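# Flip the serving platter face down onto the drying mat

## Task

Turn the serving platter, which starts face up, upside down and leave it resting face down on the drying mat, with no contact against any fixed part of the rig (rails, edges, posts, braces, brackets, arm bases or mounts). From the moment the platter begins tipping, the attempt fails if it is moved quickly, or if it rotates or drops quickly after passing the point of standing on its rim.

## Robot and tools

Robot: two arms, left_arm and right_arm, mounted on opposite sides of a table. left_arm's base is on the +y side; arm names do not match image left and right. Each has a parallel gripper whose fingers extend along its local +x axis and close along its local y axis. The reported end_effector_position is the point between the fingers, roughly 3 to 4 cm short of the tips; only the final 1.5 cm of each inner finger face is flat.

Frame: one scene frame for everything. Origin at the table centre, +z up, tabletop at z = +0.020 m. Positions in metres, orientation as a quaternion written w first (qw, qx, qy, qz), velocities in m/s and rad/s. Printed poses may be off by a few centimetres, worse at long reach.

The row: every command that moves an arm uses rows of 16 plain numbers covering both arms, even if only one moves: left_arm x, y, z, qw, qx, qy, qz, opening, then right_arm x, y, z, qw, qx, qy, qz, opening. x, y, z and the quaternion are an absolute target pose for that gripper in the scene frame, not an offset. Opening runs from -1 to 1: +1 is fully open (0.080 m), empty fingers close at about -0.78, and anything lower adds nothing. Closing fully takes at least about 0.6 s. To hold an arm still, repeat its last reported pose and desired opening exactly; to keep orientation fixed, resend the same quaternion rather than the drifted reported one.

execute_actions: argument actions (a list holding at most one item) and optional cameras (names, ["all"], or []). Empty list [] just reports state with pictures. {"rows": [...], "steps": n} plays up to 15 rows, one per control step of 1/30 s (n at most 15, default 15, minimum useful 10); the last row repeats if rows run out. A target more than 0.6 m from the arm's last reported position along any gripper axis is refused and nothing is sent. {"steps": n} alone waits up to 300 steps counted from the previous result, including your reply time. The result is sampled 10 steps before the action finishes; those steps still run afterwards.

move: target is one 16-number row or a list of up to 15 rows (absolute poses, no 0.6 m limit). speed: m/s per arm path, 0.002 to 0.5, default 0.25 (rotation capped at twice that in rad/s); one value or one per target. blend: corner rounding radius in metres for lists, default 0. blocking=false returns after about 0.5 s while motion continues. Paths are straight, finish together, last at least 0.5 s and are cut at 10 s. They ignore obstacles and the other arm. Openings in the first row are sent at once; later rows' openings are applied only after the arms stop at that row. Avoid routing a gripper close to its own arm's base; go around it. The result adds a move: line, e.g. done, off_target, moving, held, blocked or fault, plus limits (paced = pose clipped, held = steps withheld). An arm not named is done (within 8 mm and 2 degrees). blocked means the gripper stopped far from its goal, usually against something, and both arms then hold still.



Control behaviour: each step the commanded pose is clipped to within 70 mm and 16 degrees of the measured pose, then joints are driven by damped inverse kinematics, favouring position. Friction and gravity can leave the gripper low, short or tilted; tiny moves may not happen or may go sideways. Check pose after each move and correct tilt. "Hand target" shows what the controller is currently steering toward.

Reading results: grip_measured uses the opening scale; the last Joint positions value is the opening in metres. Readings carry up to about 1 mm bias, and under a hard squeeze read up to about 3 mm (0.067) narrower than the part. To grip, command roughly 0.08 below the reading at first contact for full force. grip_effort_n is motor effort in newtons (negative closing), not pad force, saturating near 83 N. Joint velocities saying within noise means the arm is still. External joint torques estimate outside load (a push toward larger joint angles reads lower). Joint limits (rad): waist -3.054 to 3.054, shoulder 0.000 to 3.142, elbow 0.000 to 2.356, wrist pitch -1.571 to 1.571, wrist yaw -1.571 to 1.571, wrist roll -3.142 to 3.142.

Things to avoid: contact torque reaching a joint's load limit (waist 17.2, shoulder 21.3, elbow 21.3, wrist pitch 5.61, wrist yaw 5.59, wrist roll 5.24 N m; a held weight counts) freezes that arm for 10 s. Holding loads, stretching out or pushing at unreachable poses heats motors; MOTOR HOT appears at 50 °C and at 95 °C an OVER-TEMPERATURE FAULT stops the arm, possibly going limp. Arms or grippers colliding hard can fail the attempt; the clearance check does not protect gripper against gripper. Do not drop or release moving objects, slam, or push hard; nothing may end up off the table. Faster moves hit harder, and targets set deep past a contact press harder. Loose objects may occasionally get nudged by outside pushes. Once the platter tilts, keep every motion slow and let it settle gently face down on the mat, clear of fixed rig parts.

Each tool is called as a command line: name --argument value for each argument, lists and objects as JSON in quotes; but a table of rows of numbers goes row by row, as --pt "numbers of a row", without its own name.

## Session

execute_actions --actions '[]'

zoom_image --camera "cam_high" --region '[130, 130, 580, 450]'

Scene clock: 0.00 s of 3974.00 s.
left_arm: end_effector_position=(+0.3479, +0.1610, +0.3459) grip_measured=+1.000 grip_effort_n=n/a end_effector_quat_wxyz=(+0.891, +0.414, +0.147, -0.113) | right_arm: end_effector_position=(-0.2519, -0.2605, +0.3897) grip_measured=+1.000 grip_effort_n=n/a end_effector_quat_wxyz=(+0.545, +0.034, +0.465, +0.697)
Joint positions: left_arm=[0.639 1.689 1.56 -0.385 -0.76 0.485 0.08] | right_arm=[1.09 1.102 1.345 -0.813 0.553 1.206 0.08]
Joint velocities: within noise
Joint torques (N m): no reading
External joint torques (N m): no reading
Motor temperatures (°C): left_arm=[29 31 25 26 25 31] | right_arm=[28 28 26 28 30 27]
Heat: left arm: hottest shoulder 31 °C (+0.0 °C/min); right arm: hottest wrist yaw 30 °C (+0.0 °C/min).
Hand target: left_arm +0.3480, +0.1610, +0.3457; +0.891, +0.415, +0.148, -0.113 | right_arm -0.2517, -0.2605, +0.3897; +0.545, +0.034, +0.465, +0.697

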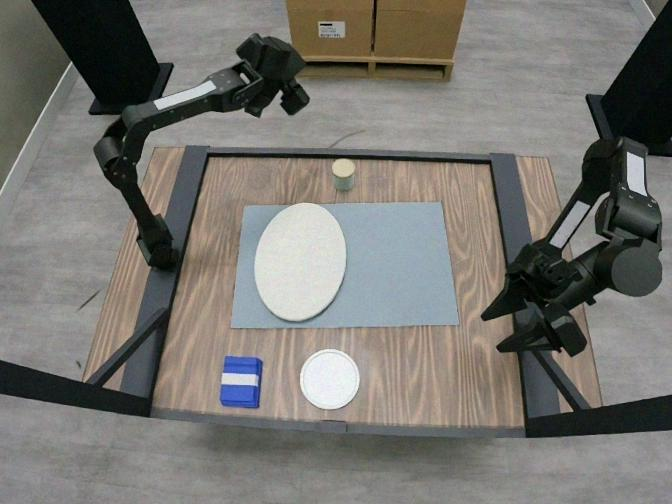

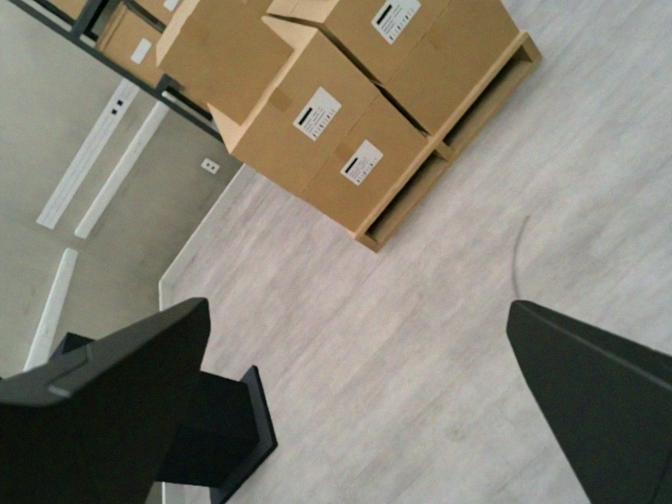

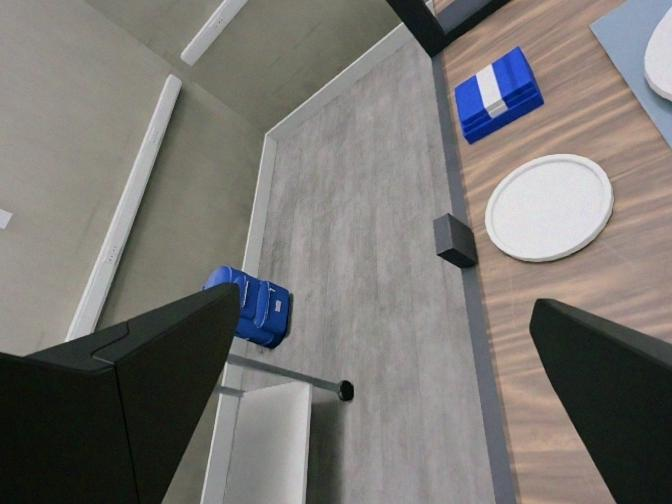

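Scaled by 1.120 from the camera's 672x504 image, which has a finer 960x720 frame.

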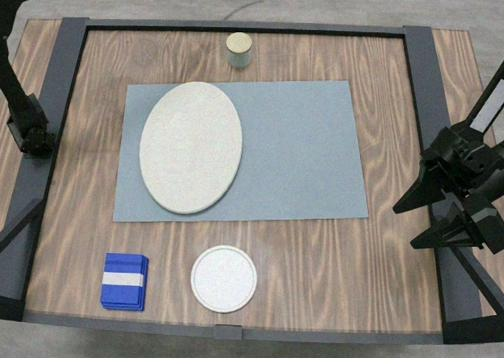

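zoom_image --camera "cam_high" --region '[230, 180, 390, 300]'

move --pt "0.1 0.28 0.3 0.6533 0.2706 0.2706 -0.6533 -0.8 -0.2519 -0.2605 0.3897 0.545 0.034 0.465 0.697 1" --pt "0.0 0.275 0.2 0.6533 0.2706 0.2706 -0.6533 -0.8 -0.15 -0.25 0.32 0.683 0.183 0.183 0.683 1" --speed 0.3

Scaled by 3.150 from the camera's 672x504 image, which has a finer 960x720 frame.

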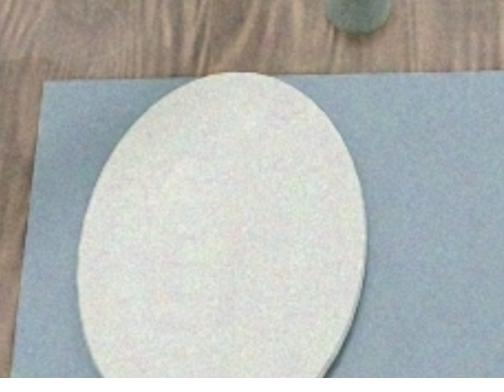

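Scene clock: 5.70 s of 3974.00 s.
left_arm: end_effector_position=(-0.0001, +0.2742, +0.2031) grip_measured=-0.768 grip_effort_n=-83.5 end_effector_quat_wxyz=(+0.653, +0.269, +0.269, -0.655) end_effector_velocity=(+0.000, +0.002, -0.001) end_effector_angular_velocity=(+0.005, +0.001, +0.014) | right_arm: end_effector_position=(-0.1523, -0.2501, +0.3242) grip_measured=+1.000 grip_effort_n=-1.6 end_effector_quat_wxyz=(+0.679, +0.186, +0.186, +0.686) end_effector_velocity=(+0.000, +0.000, -0.003) end_effector_angular_velocity=(+0.003, -0.015, +0.005)
Joint positions: left_arm=[0.147 0.529 0.617 -0.877 0.12 0.118 0] | right_arm=[1.096 0.689 0.501 0.192 1.103 0.529 0.08]
Joint velocities: left_arm=[-0.017 -0.007 -0.002 -0.007 -0.022 -0.022 0] | right_arm=[-0.002 -0.002 -0.017 0.022 -0.007 -0.022 0]
Joint torques (N m): left_arm=[-0.21 -0.75 6.52 1.52 -0.11 -0.07] | right_arm=[-0.18 -1.61 4.3 1.36 0.18 -0.12]
External joint torques (N m): left_arm=[-0.2 -0.87 0.01 0.08 -0.17 -0.07] | right_arm=[-0.18 -0.81 -2.5 0.02 0.19 -0.09]
Motor temperatures (°C): left_arm=[29 32 26 27 25 31] | right_arm=[28 28 27 29 30 27]
Heat: left arm: hottest shoulder 32 °C (+10.5 °C/min); right arm: hottest wrist yaw 30 °C (+0.0 °C/min).
Hand target: left_arm +0.0000, +0.2750, +0.2001; +0.653, +0.271, +0.270, -0.653 | right_arm -0.1500, -0.2500, +0.3201; +0.683, +0.183, +0.183, +0.683
Off the commanded pose: left_arm 0.003 m, 0 deg | right_arm 0.005 m, 1 deg.
Kept back: nothing.
move: done

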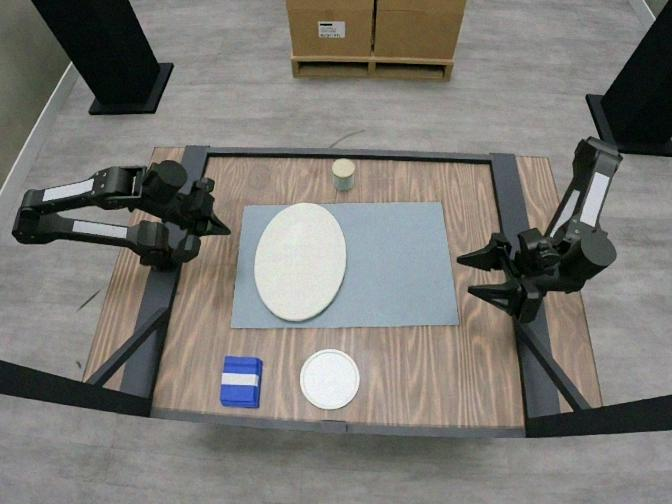

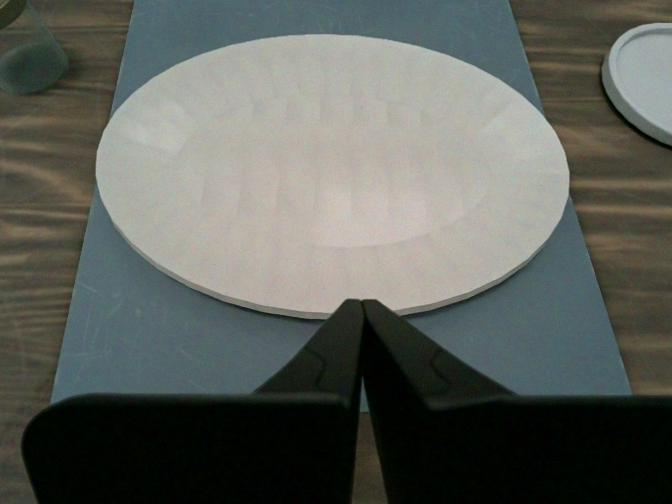

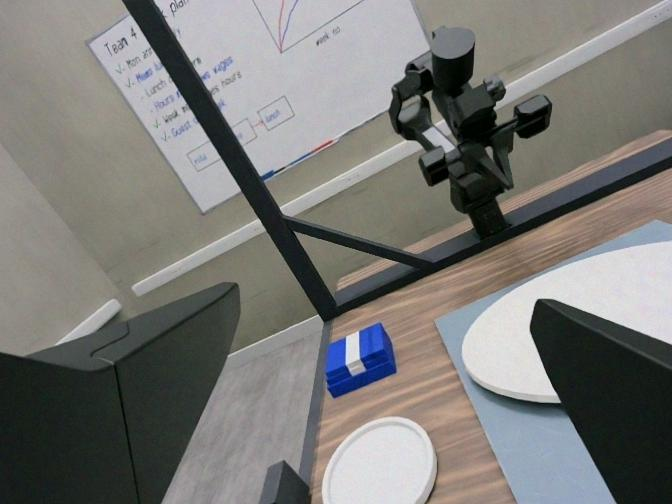

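move --pt "0.0 0.285 0.1 0.6124 0.3536 0.3536 -0.6124 -0.8 -0.09 -0.2 0.25 0.7071 0 0 0.7071 1" --pt "0.0 0.285 0.061 0.6124 0.3536 0.3536 -0.6124 -0.8 -0.09 -0.2 0.25 0.7071 0 0 0.7071 1" --speed 0.2

Scene clock: 9.03 s of 3974.00 s.
left_arm: end_effector_position=(+0.0001, +0.2826, +0.0652) grip_measured=-0.768 grip_effort_n=-83.5 end_effector_quat_wxyz=(+0.614, +0.350, +0.350, -0.615) | right_arm: end_effector_position=(-0.0901, -0.1999, +0.2565) grip_measured=+1.000 grip_effort_n=-2.1 end_effector_quat_wxyz=(+0.708, +0.008, -0.001, +0.706)
Joint positions: left_arm=[0.111 0.72 0.224 -0.543 0.068 0.113 0] | right_arm=[0.493 0.661 0.218 0.458 0.512 0.004 0.08]
Joint velocities: within noise
Joint torques (N m): left_arm=[-0.24 -0.44 6.35 1.2 -0.12 -0.07] | right_arm=[-0.36 -0.93 4.22 1.58 -0.16 -0.11]
External joint torques (N m): left_arm=[-0.24 0.22 -0.22 -0.02 -0.16 -0.07] | right_arm=[-0.34 -0.1 -2.71 -0.02 -0.16 -0.11]
Motor temperatures (°C): left_arm=[29 32 27 28 25 31] | right_arm=[28 28 27 29 30 27]
Heat: left arm: hottest shoulder 32 °C (+6.6 °C/min); right arm: hottest wrist yaw 30 °C (+0.0 °C/min).
Hand target: left_arm +0.0000, +0.2851, +0.0611; +0.612, +0.354, +0.354, -0.612 | right_arm -0.0899, -0.2000, +0.2501; +0.707, +0.000, +0.000, +0.707
Off the commanded pose: left_arm 0.005 m, 1 deg | right_arm 0.006 m, 1 deg.
Kept back: nothing.
move: done

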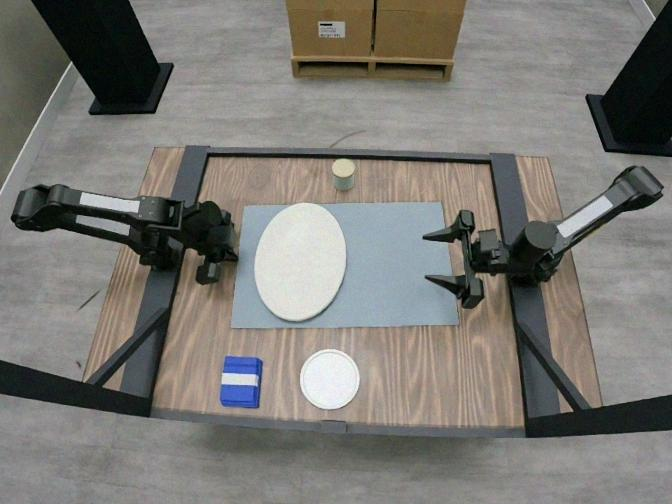

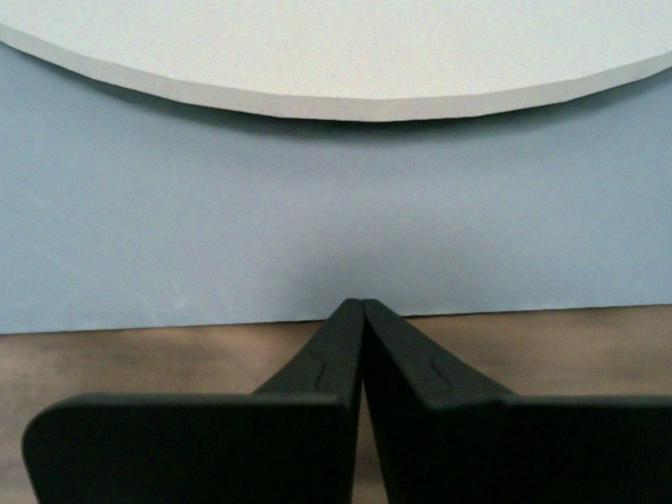

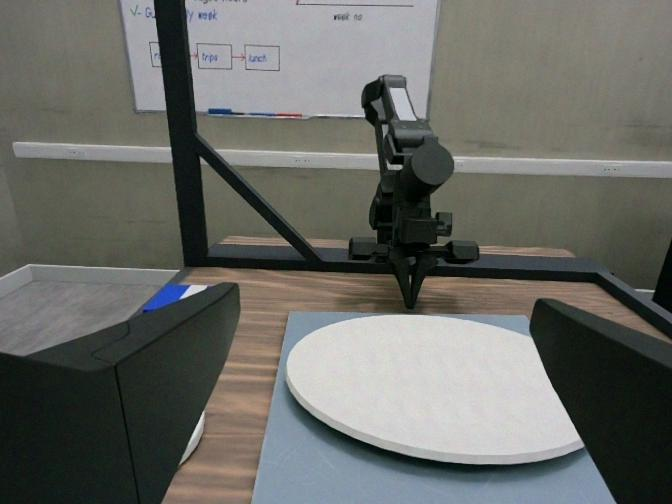

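move --pt "0.0 0.25 0.06 0.6124 0.3536 0.3536 -0.6124 -0.8 -0.09 -0.2 0.25 0.7071 0 0 0.7071 1" --pt "0.0 0.205 0.058 0.6124 0.3536 0.3536 -0.6124 -0.8 -0.09 -0.2 0.25 0.7071 0 0 0.7071 1" --speed 0.07

Scene clock: 11.30 s of 3974.00 s.
left_arm: end_effector_position=(-0.0007, +0.2627, +0.0602) grip_measured=-0.768 grip_effort_n=-83.5 end_effector_quat_wxyz=(+0.577, +0.408, +0.415, -0.573) | right_arm: end_effector_position=(-0.0901, -0.1999, +0.2563) grip_measured=+1.000 grip_effort_n=-2.1 end_effector_quat_wxyz=(+0.708, +0.008, -0.001, +0.706)
Joint positions: left_arm=[0.063 1.096 0.402 -0.549 0.028 0.067 0] | right_arm=[0.493 0.661 0.217 0.458 0.511 0.004 0.08]
Joint velocities: within noise
Joint torques (N m): left_arm=[-0.06 -1.16 6.59 1.79 0.08 0] | right_arm=[-0.05 -1.17 5.77 1.38 0.01 0]
External joint torques (N m): left_arm=[-0.06 1.13 0.77 0.94 0.06 0] | right_arm=[-0.04 -0.28 -1.28 -0.26 0.01 0]
Motor temperatures (°C): left_arm=[29 32 27 31 25 31] | right_arm=[28 28 28 30 30 27]
Heat: left arm: hottest shoulder 32 °C (+5.3 °C/min); right arm: hottest wrist pitch 30 °C (+10.6 °C/min).
Hand target: left_arm -0.0009, +0.2618, +0.0588; +0.576, +0.408, +0.416, -0.573 | right_arm -0.0901, -0.1999, +0.2563; +0.708, +0.008, -0.001, +0.706
Off the commanded pose: left_arm 0.058 m, 11 deg | right_arm 0.006 m, 1 deg.
Kept back: nothing.
move: blocked (left_arm; both arms now hold where they are)

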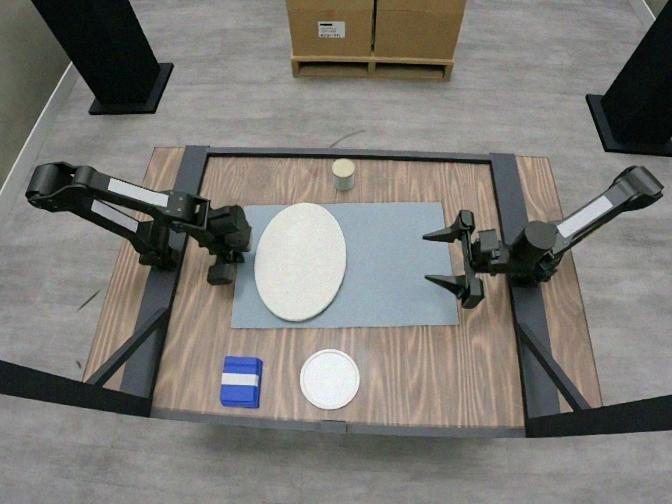

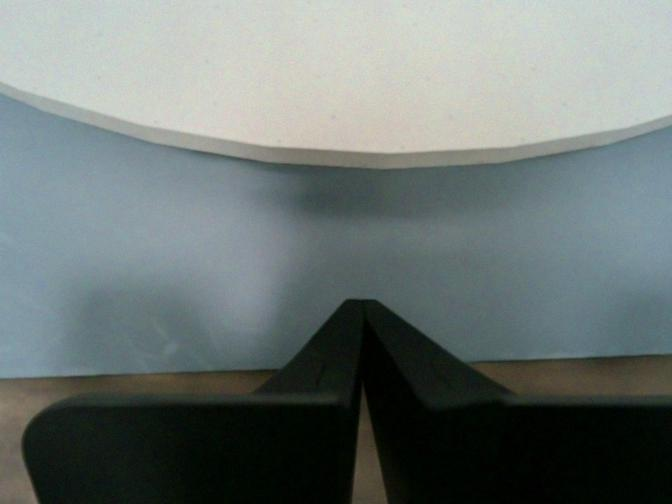

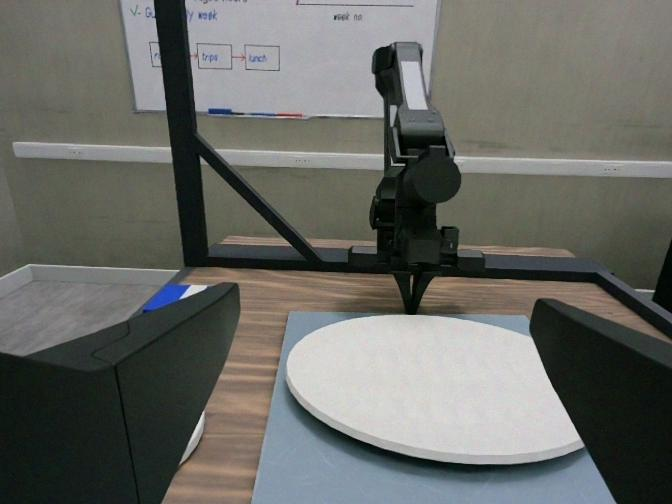

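move --pt "0.0 0.262 0.085 0.6124 0.3536 0.3536 -0.6124 -0.8 -0.09 -0.2 0.25 0.7071 0 0 0.7071 1" --pt "0.0 0.205 0.075 0.6124 0.3536 0.3536 -0.6124 -0.8 -0.09 -0.2 0.25 0.7071 0 0 0.7071 1" --speed 0.07

Scene clock: 14.30 s of 3974.00 s.
left_arm: end_effector_position=(-0.0006, +0.2270, +0.0621) grip_measured=-0.768 grip_effort_n=-83.5 end_effector_quat_wxyz=(+0.599, +0.373, +0.377, -0.600) | right_arm: end_effector_position=(-0.0901, -0.1999, +0.2564) grip_measured=+1.000 grip_effort_n=-2.1 end_effector_quat_wxyz=(+0.708, +0.008, -0.001, +0.706)
Joint positions: left_arm=[0.057 1.18 0.406 -0.345 0.037 0.064 0] | right_arm=[0.493 0.661 0.217 0.458 0.511 0.003 0.08]
Joint velocities: within noise
Joint torques (N m): left_arm=[-0.41 -1.37 11.22 4.03 -0.01 -0.08] | right_arm=[-0.38 -0.66 4.29 1.62 -0.16 -0.08]
External joint torques (N m): left_arm=[-0.4 1.46 5.41 2.94 -0.04 -0.08] | right_arm=[-0.38 0.22 -2.72 -0.01 -0.16 -0.08]
Motor temperatures (°C): left_arm=[29 32 27 31 25 31] | right_arm=[28 28 28 30 30 27]
Heat: left arm: hottest shoulder 32 °C (+4.2 °C/min); right arm: hottest wrist pitch 30 °C (+8.4 °C/min).
Hand target: left_arm -0.0001, +0.2068, +0.0765; +0.612, +0.353, +0.354, -0.612 | right_arm -0.0900, -0.2000, +0.2500; +0.707, +0.000, +0.000, +0.707
Off the commanded pose: left_arm 0.026 m, 4 deg | right_arm 0.006 m, 1 deg.
Kept back: nothing.
move: off_target (left_arm)

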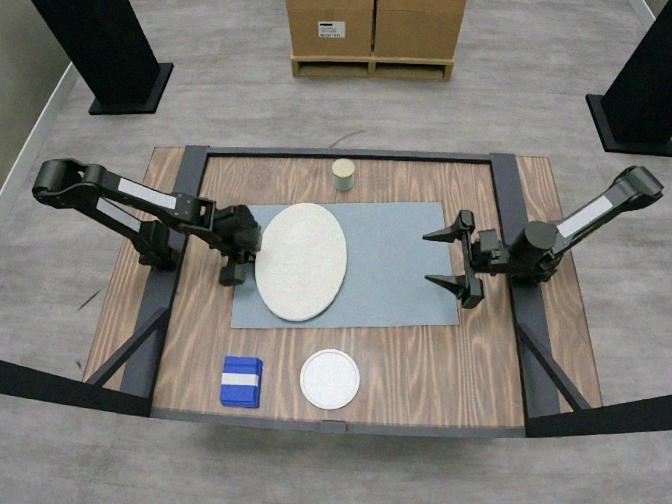

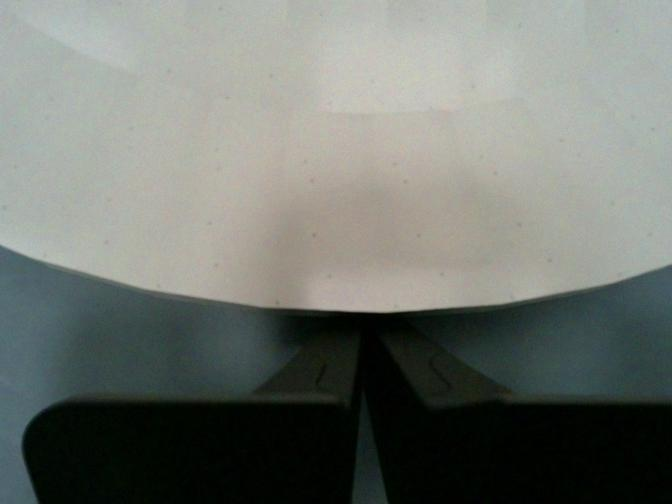

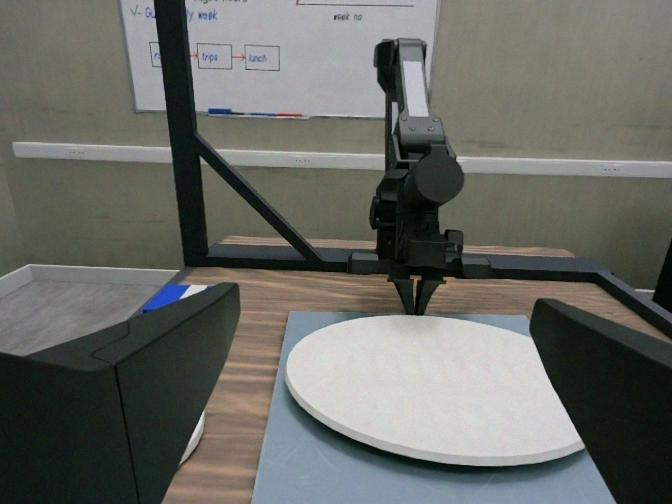

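move --target '[0.0,0.17,0.07,0.6124,0.3536,0.3536,-0.6124,-0.8,-0.09,-0.2,0.25,0.7071,0,0,0.7071,1]' --speed 0.06

Scene clock: 15.77 s of 3974.00 s.
left_arm: end_effector_position=(-0.0009, +0.2252, +0.0612) grip_measured=-0.768 grip_effort_n=-83.5 end_effector_quat_wxyz=(+0.578, +0.404, +0.411, -0.577) | right_arm: end_effector_position=(-0.0901, -0.1999, +0.2564) grip_measured=+1.000 grip_effort_n=-2.1 end_effector_quat_wxyz=(+0.708, +0.008, -0.001, +0.706)
Joint positions: left_arm=[0.049 1.276 0.502 -0.454 0.026 0.055 0] | right_arm=[0.493 0.661 0.217 0.458 0.511 0.003 0.08]
Joint velocities: within noise
Joint torques (N m): left_arm=[-0.06 -2.06 7.03 1.49 0.05 0] | right_arm=[0.03 -1.2 5.98 1.41 0.02 -0.01]
External joint torques (N m): left_arm=[-0.07 1.32 1.45 0.63 0.04 0] | right_arm=[0.03 -0.36 -0.98 -0.2 0.03 -0.01]
Motor temperatures (°C): left_arm=[29 32 28 34 25 31] | right_arm=[28 28 28 30 30 27]
Heat: left arm: hottest wrist pitch 34 °C (+30.4 °C/min); right arm: hottest wrist pitch 30 °C (+7.6 °C/min). Heating fast: the left arm's wrist pitch motor: a push or a pull is the cause, and it goes on while you think. Ease it with your next call, before anything else.
Hand target: left_arm -0.0009, +0.2235, +0.0606; +0.578, +0.404, +0.411, -0.578 | right_arm -0.0901, -0.1999, +0.2564; +0.708, +0.008, -0.001, +0.706
Off the commanded pose: left_arm 0.056 m, 10 deg | right_arm 0.006 m, 1 deg.
Kept back: nothing.
move: blocked (left_arm; both arms now hold where they are)

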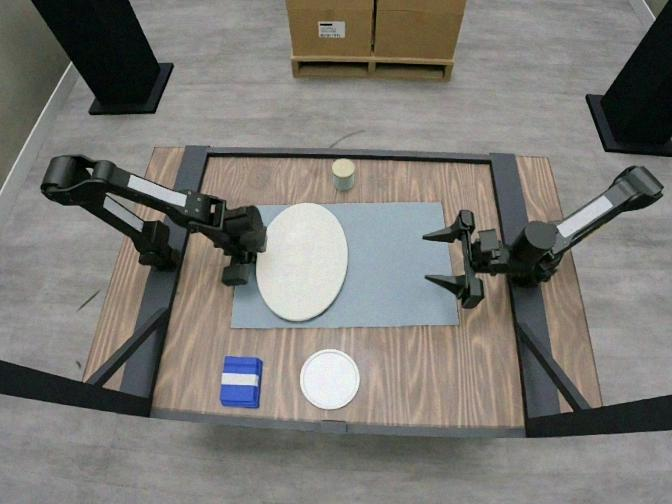

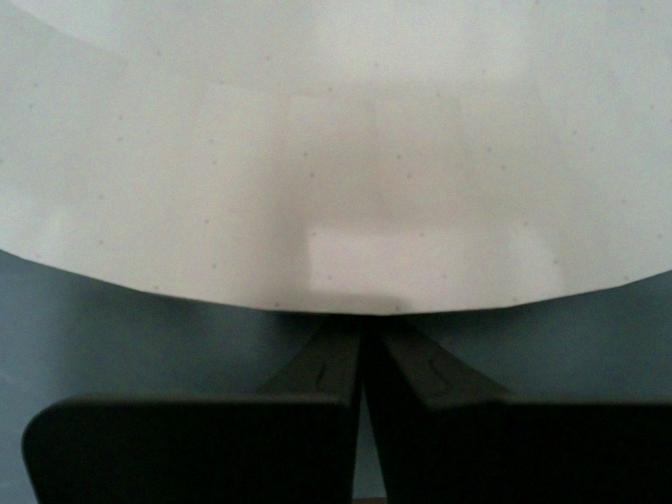

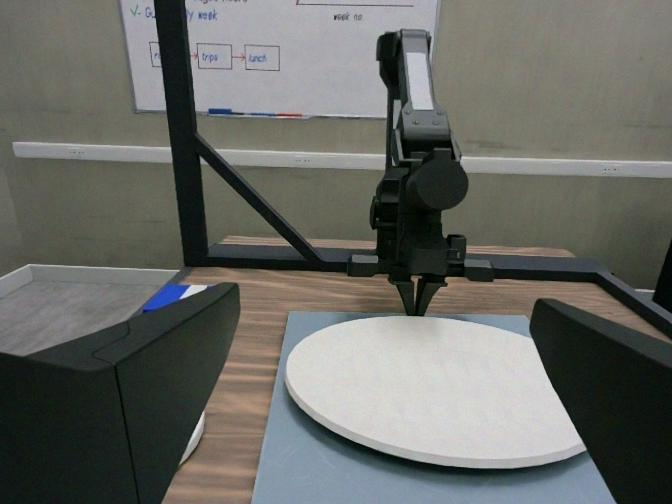

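move --pt "0.0 0.275 0.1 0.6124 0.3536 0.3536 -0.6124 -0.8 -0.09 -0.2 0.25 0.7071 0 0 0.7071 1" --pt "0.0 0.29 0.16 0.2419 0.6645 -0.2419 -0.6645 -0.8 -0.09 -0.2 0.25 0.7071 0 0 0.7071 1" --pt "0.0 0.282 0.085 0.2419 0.6645 -0.2419 -0.6645 0.2 -0.0 -0.2 0.25 0.7071 0 0 0.7071 1" --speed 0.25

wait --seconds 1

Scene clock: 21.57 s of 3974.00 s.
left_arm: end_effector_position=(+0.0004, +0.2805, +0.0893) grip_measured=+0.195 grip_effort_n=19.3 end_effector_quat_wxyz=(+0.245, +0.663, -0.246, -0.663) | right_arm: end_effector_position=(+0.0000, -0.2000, +0.2532) grip_measured=+1.000 grip_effort_n=-2.1 end_effector_quat_wxyz=(+0.708, +0.003, -0.002, +0.706)
Joint positions: left_arm=[0.141 0.475 0.202 -0.595 0.103 1.693 0.044] | right_arm=[-0.269 0.556 0.196 0.366 -0.251 0.003 0.08]
Joint velocities: within noise
Joint torques (N m): left_arm=[-0.25 0.06 6.69 1.37 0.01 -0.1] | right_arm=[-0.44 -0.46 5.12 1.67 -0.19 -0.08]
External joint torques (N m): left_arm=[-0.26 -0.09 0.02 0.07 -0.08 -0.07] | right_arm=[-0.43 0.06 -1.99 -0.02 -0.19 -0.09]
Motor temperatures (°C): left_arm=[29 32 29 33 25 30] | right_arm=[28 28 29 30 30 27]
Heat: left arm: hottest wrist pitch 33 °C (+19.5 °C/min); right arm: hottest wrist pitch 30 °C (+5.6 °C/min).
Hand target: left_arm +0.0000, +0.2821, +0.0850; +0.242, +0.664, -0.242, -0.665 | right_arm +0.0000, -0.2000, +0.2500; +0.707, +0.000, +0.000, +0.707
Off the commanded pose: left_arm 0.005 m, 1 deg | right_arm 0.003 m, 0 deg.
Kept back: nothing.
move: done

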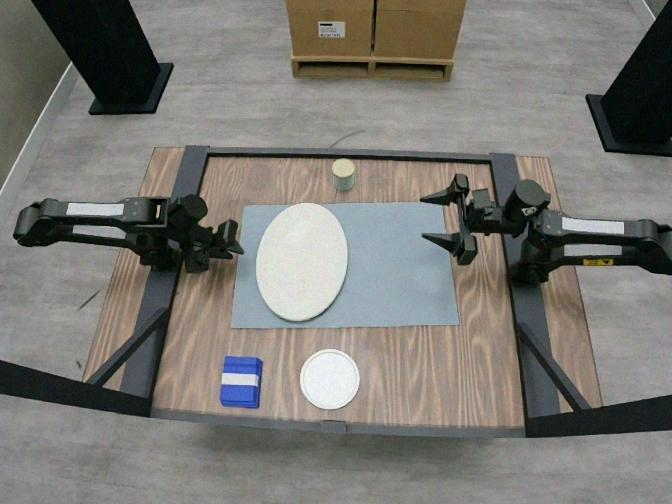

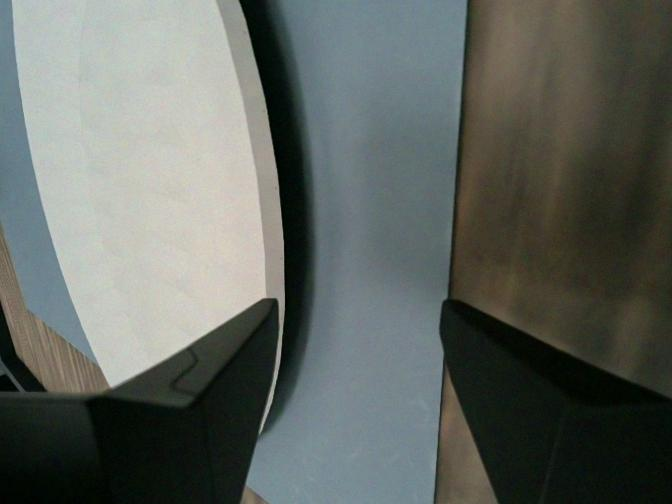

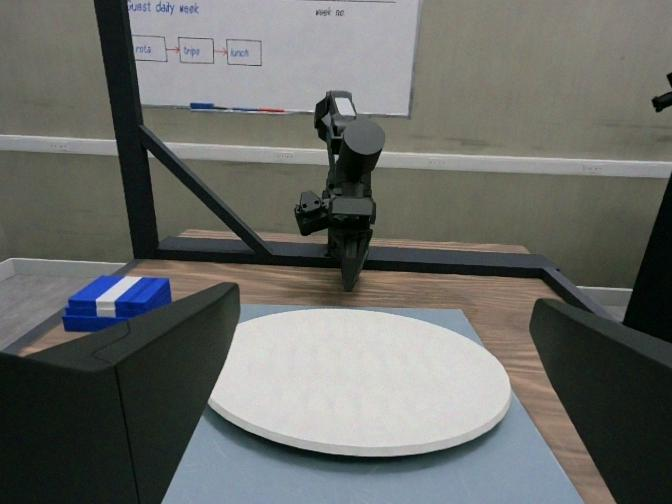

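Scene clock: 22.57 s of 3974.00 s.
left_arm: end_effector_position=(+0.0004, +0.2805, +0.0893) grip_measured=+0.196 grip_effort_n=19.3 end_effector_quat_wxyz=(+0.245, +0.663, -0.246, -0.663) | right_arm: end_effector_position=(+0.0000, -0.2000, +0.2532) grip_measured=+1.000 grip_effort_n=-2.1 end_effector_quat_wxyz=(+0.708, +0.003, -0.002, +0.706)
Joint positions: left_arm=[0.141 0.475 0.202 -0.595 0.103 1.693 0.044] | right_arm=[-0.269 0.556 0.196 0.366 -0.251 0.003 0.08]
Joint velocities: within noise
Joint torques (N m): left_arm=[-0.24 0.06 6.69 1.36 0.01 -0.11] | right_arm=[-0.36 -0.6 5.26 1.67 -0.18 -0.12]
External joint torques (N m): left_arm=[-0.24 -0.05 -0.09 0.02 -0.09 -0.07] | right_arm=[-0.36 -0.08 -1.86 -0.01 -0.18 -0.12]
Motor temperatures (°C): left_arm=[29 32 29 33 25 30] | right_arm=[28 28 29 30 30 27]
Heat: left arm: hottest wrist pitch 33 °C (+18.6 °C/min); right arm: hottest wrist pitch 30 °C (+5.3 °C/min).
Hand target: left_arm +0.0000, +0.2821, +0.0850; +0.242, +0.664, -0.242, -0.665 | right_arm +0.0000, -0.2000, +0.2500; +0.707, +0.000, +0.000, +0.707
Off the commanded pose: left_arm 0.005 m, 1 deg | right_arm 0.003 m, 0 deg.
Steps of this call (1-30: nothing new was sent). Readings (end_effector_position of left_arm | right_arm):
1: (+0.0004, +0.2805, +0.0893) | (+0.0000, -0.2000, +0.2532)
2: (+0.0004, +0.2805, +0.0893) | (+0.0000, -0.2000, +0.2532)
4: (+0.0004, +0.2805, +0.0893) | (+0.0000, -0.2000, +0.2532)
8: (+0.0004, +0.2805, +0.0893) | (+0.0000, -0.2000, +0.2532)
30: the state above

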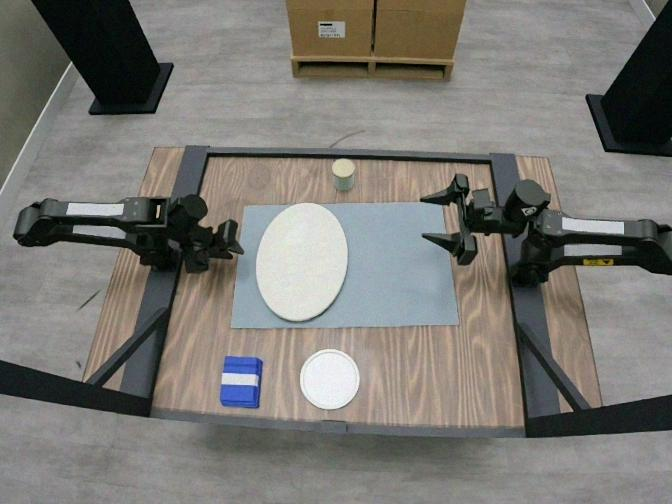

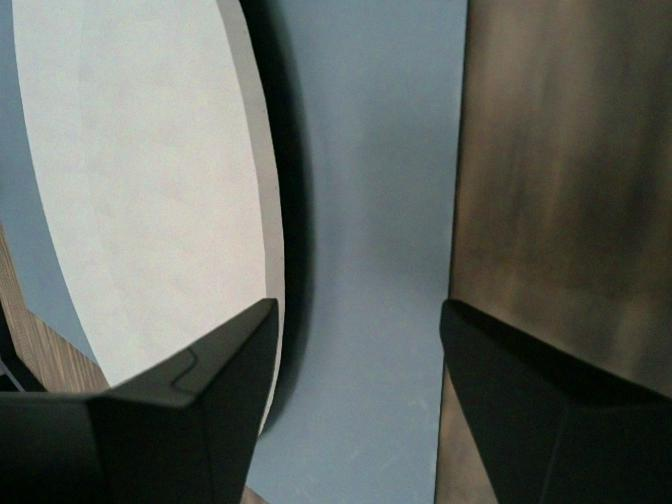

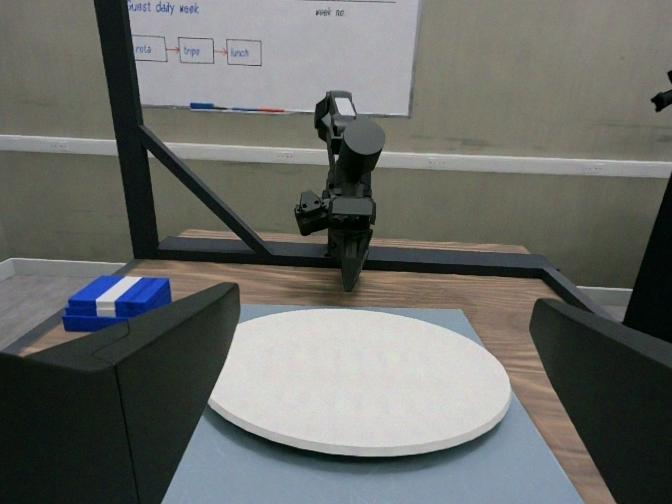

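move --pt "0.0 0.282 0.064 0.2419 0.6645 -0.2419 -0.6645 0.2 0 -0.2 0.25 0.7071 0 0 0.7071 1" --pt "0.0 0.245 0.064 0.2419 0.6645 -0.2419 -0.6645 0.2 0 -0.2 0.25 0.7071 0 0 0.7071 1" --speed 0.1

Scene clock: 23.40 s of 3974.00 s.
left_arm: end_effector_position=(+0.0004, +0.2802, +0.0884) grip_measured=+0.196 grip_effort_n=19.3 end_effector_quat_wxyz=(+0.246, +0.663, -0.247, -0.662) | right_arm: end_effector_position=(+0.0000, -0.2000, +0.2532) grip_measured=+1.000 grip_effort_n=-2.1 end_effector_quat_wxyz=(+0.708, +0.003, -0.002, +0.706)
Joint positions: left_arm=[0.141 0.475 0.198 -0.589 0.103 1.693 0.044] | right_arm=[-0.269 0.556 0.196 0.366 -0.251 0.003 0.08]
Joint velocities: within noise
Joint torques (N m): left_arm=[-0.03 -0.16 8.03 1.19 0.1 -0.03] | right_arm=[-0.28 -0.38 5.2 1.67 -0.16 -0.08]
External joint torques (N m): left_arm=[-0.04 -0.3 1.34 -0.12 0.02 0] | right_arm=[-0.28 0.14 -1.91 -0.01 -0.16 -0.09]
Motor temperatures (°C): left_arm=[29 32 29 32 25 30] | right_arm=[28 28 29 30 30 27]
Heat: left arm: hottest shoulder 32 °C (+2.6 °C/min); right arm: hottest wrist pitch 30 °C (+5.1 °C/min).
Hand target: left_arm +0.0004, +0.2801, +0.0888; +0.246, +0.663, -0.247, -0.662 | right_arm +0.0000, -0.2000, +0.2500; +0.707, +0.000, +0.000, +0.707
Off the commanded pose: left_arm 0.043 m, 1 deg | right_arm 0.003 m, 0 deg.
Kept back: nothing.
move: held (left_arm; a check stopped the path); path passed 0 of 2 targets; limits=held
pose unreachable (left arm): on one or more control steps of this call this arm could not follow its commanded pose, so it was not sent that pose on those steps. It may still have moved: this result reports where it is.
cause: moving toward the commanded pose would bring two parts of the arm too close to each other (joints 3 (elbow) to 5 (wrist yaw) lie between them).

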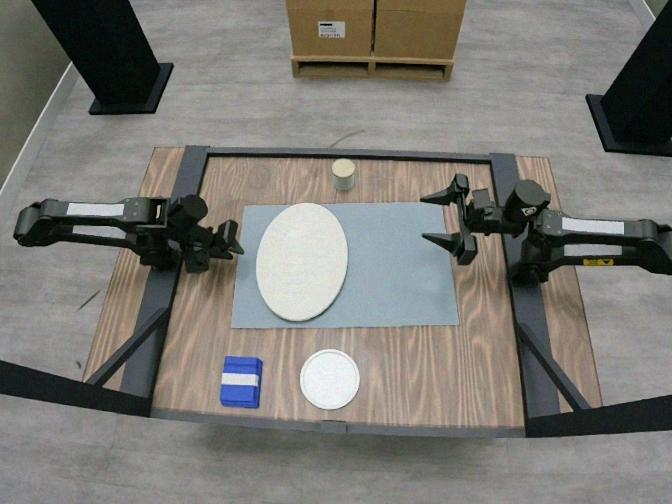

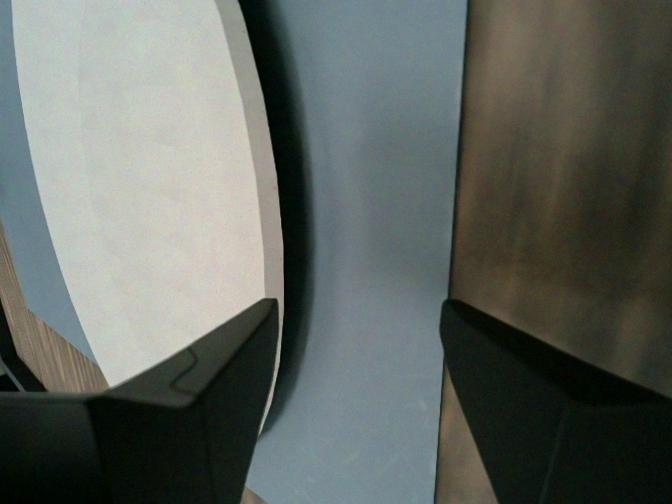

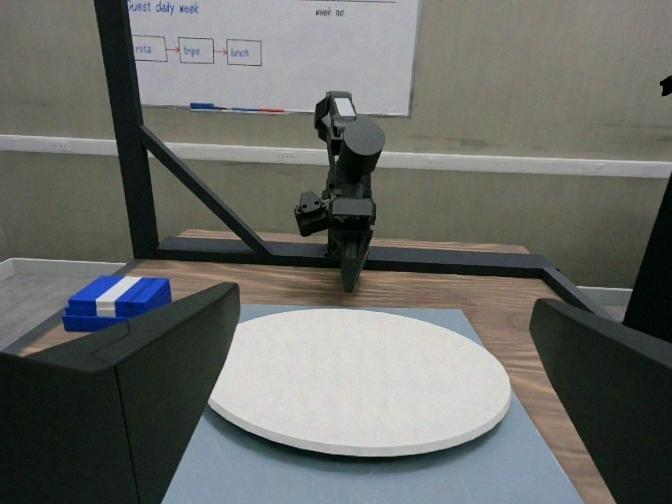

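move --pt "0.0 0.275 0.085 0.183 0.683 -0.183 -0.683 0.2 0 -0.2 0.25 0.7071 0 0 0.7071 1" --pt "0.0 0.268 0.066 0.183 0.683 -0.183 -0.683 0.2 0 -0.2 0.25 0.7071 0 0 0.7071 1" --pt "0.0 0.24 0.063 0.2119 0.6744 -0.2119 -0.6744 0.2 0 -0.2 0.25 0.7071 0 0 0.7071 1" --speed 0.1

zoom_image --camera "cam_right_wrist" --region '[200, 200, 500, 400]'

Scene clock: 25.87 s of 3974.00 s.
left_arm: end_effector_position=(-0.0002, +0.2624, +0.0654) grip_measured=+0.199 grip_effort_n=4.0 end_effector_quat_wxyz=(+0.186, +0.682, -0.180, -0.684) | right_arm: end_effector_position=(+0.0000, -0.2000, +0.2532) grip_measured=+1.000 grip_effort_n=-2.1 end_effector_quat_wxyz=(+0.708, +0.003, -0.002, +0.706)
Joint positions: left_arm=[0.085 0.888 0.271 -0.433 0.053 1.652 0.044] | right_arm=[-0.269 0.556 0.196 0.366 -0.251 0.003 0.08]
Joint velocities: within noise
Joint torques (N m): left_arm=[-0.54 1.99 4.62 6.07 0.21 -0.1] | right_arm=[-0.2 -0.26 5.29 1.64 -0.18 -0.12]
External joint torques (N m): left_arm=[-0.54 3.33 -1.64 4.94 0.13 -0.07] | right_arm=[-0.21 0.24 -1.8 -0.04 -0.18 -0.12]
Motor temperatures (°C): left_arm=[29 31 29 33 25 30] | right_arm=[28 28 30 31 30 27]
Heat: left arm: hottest wrist pitch 33 °C (+16.2 °C/min); right arm: hottest wrist pitch 31 °C (+7.0 °C/min).
Hand target: left_arm -0.0003, +0.2456, +0.0677; +0.211, +0.675, -0.211, -0.675 | right_arm +0.0000, -0.2000, +0.2500; +0.707, +0.000, +0.000, +0.707
Off the commanded pose: left_arm 0.023 m, 5 deg | right_arm 0.003 m, 0 deg.
Kept back: nothing.
move: off_target (left_arm)

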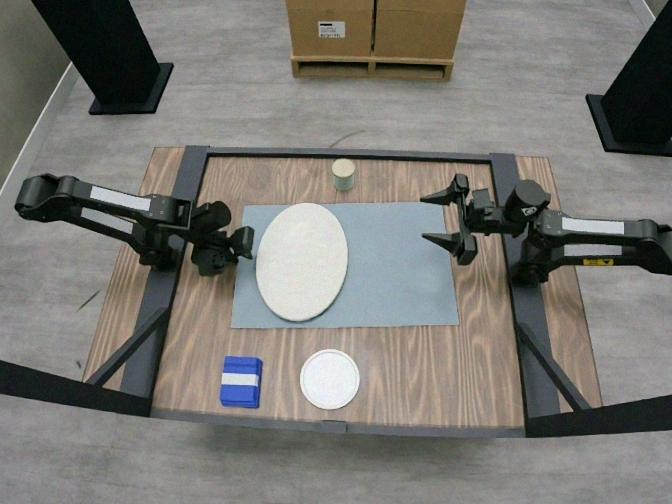

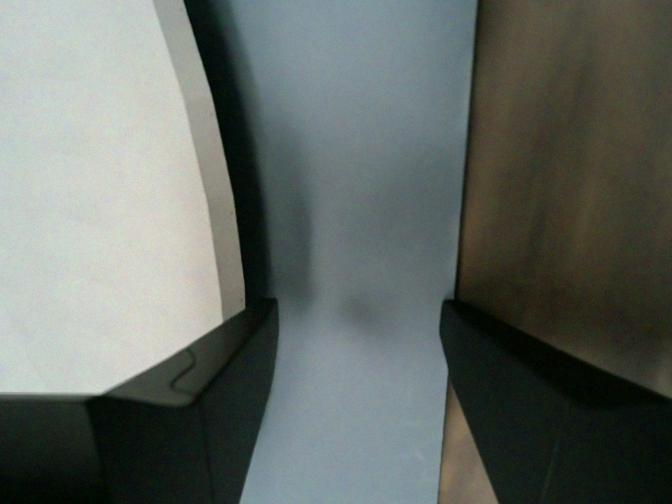

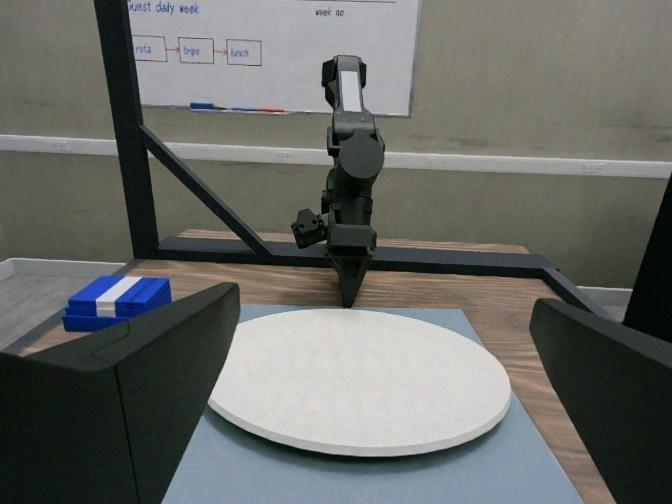

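Scaled by 1.680 from the camera's 672x504 image, which has a finer 960x720 frame.

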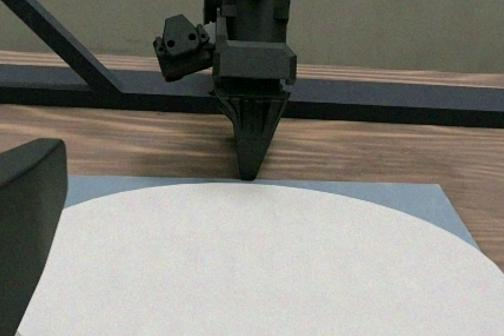

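move --pt "0.0 0.265 0.09 0.2119 0.6744 -0.2119 -0.6744 0.4 0 -0.2 0.25 0.7071 0 0 0.7071 1" --pt "0.0 0.258 0.074 0.2706 0.6533 -0.2706 -0.6533 0.4 0 -0.2 0.25 0.7071 0 0 0.7071 1" --speed 0.1

zoom_image --camera "cam_right_wrist" --region '[200, 200, 500, 400]'

Scene clock: 27.93 s of 3974.00 s.
left_arm: end_effector_position=(+0.0003, +0.2566, +0.0767) grip_measured=+0.396 grip_effort_n=19.3 end_effector_quat_wxyz=(+0.271, +0.654, -0.271, -0.652) | right_arm: end_effector_position=(+0.0000, -0.1999, +0.2531) grip_measured=+1.000 grip_effort_n=-2.1 end_effector_quat_wxyz=(+0.708, +0.002, -0.001, +0.706)
Joint positions: left_arm=[0.111 0.616 0.119 -0.291 0.089 1.664 0.053] | right_arm=[-0.269 0.556 0.196 0.366 -0.251 0.003 0.08]
Joint velocities: within noise
Joint torques (N m): left_arm=[0.21 -1.1 6.56 1.45 0.27 -0.02] | right_arm=[-0.25 -0.31 5.3 1.67 -0.13 -0.09]
External joint torques (N m): left_arm=[0.21 -0.73 -0.09 0.04 0.19 0.02] | right_arm=[-0.25 0.21 -1.82 -0.02 -0.13 -0.1]
Motor temperatures (°C): left_arm=[29 31 29 35 25 30] | right_arm=[28 28 30 31 30 27]
Heat: left arm: hottest wrist pitch 35 °C (+19.3 °C/min); right arm: hottest wrist pitch 31 °C (+6.4 °C/min).
Hand target: left_arm +0.0000, +0.2580, +0.0740; +0.271, +0.653, -0.271, -0.653 | right_arm +0.0000, -0.2000, +0.2499; +0.707, +0.000, +0.000, +0.707
Off the commanded pose: left_arm 0.003 m, 0 deg | right_arm 0.003 m, 0 deg.
Kept back: nothing.
move: done

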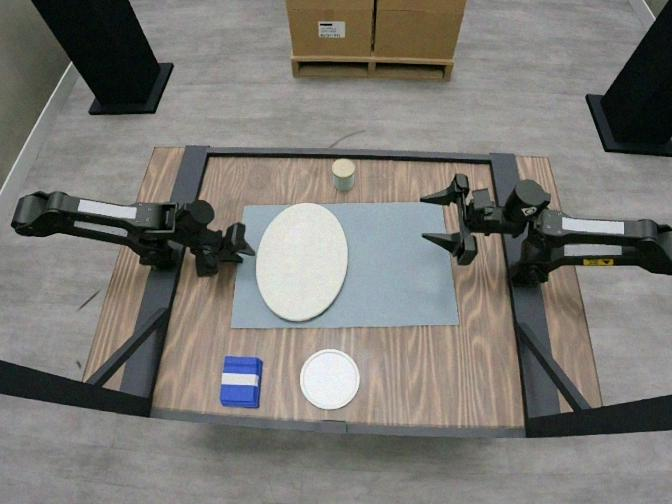

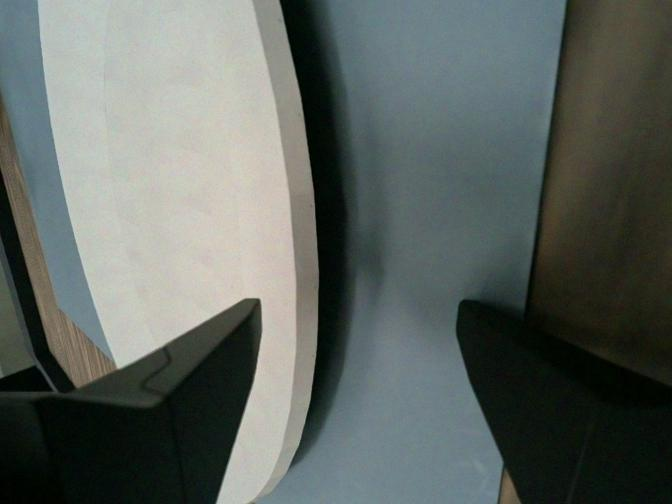

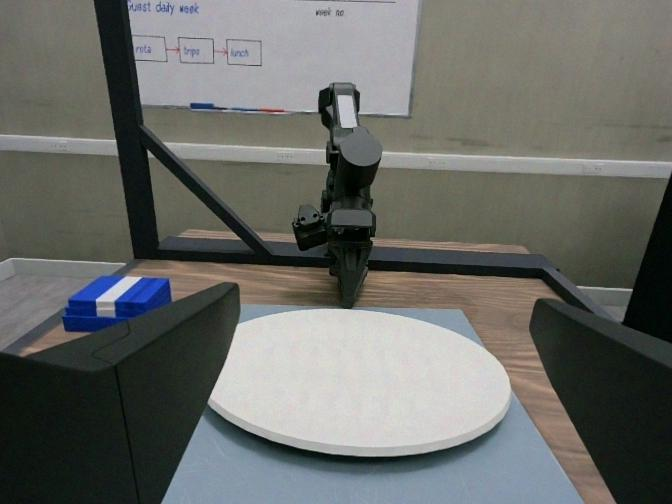

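Scaled by 1.680 from the camera's 672x504 image, which has a finer 960x720 frame.

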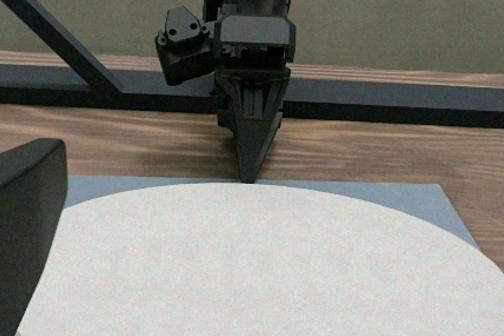

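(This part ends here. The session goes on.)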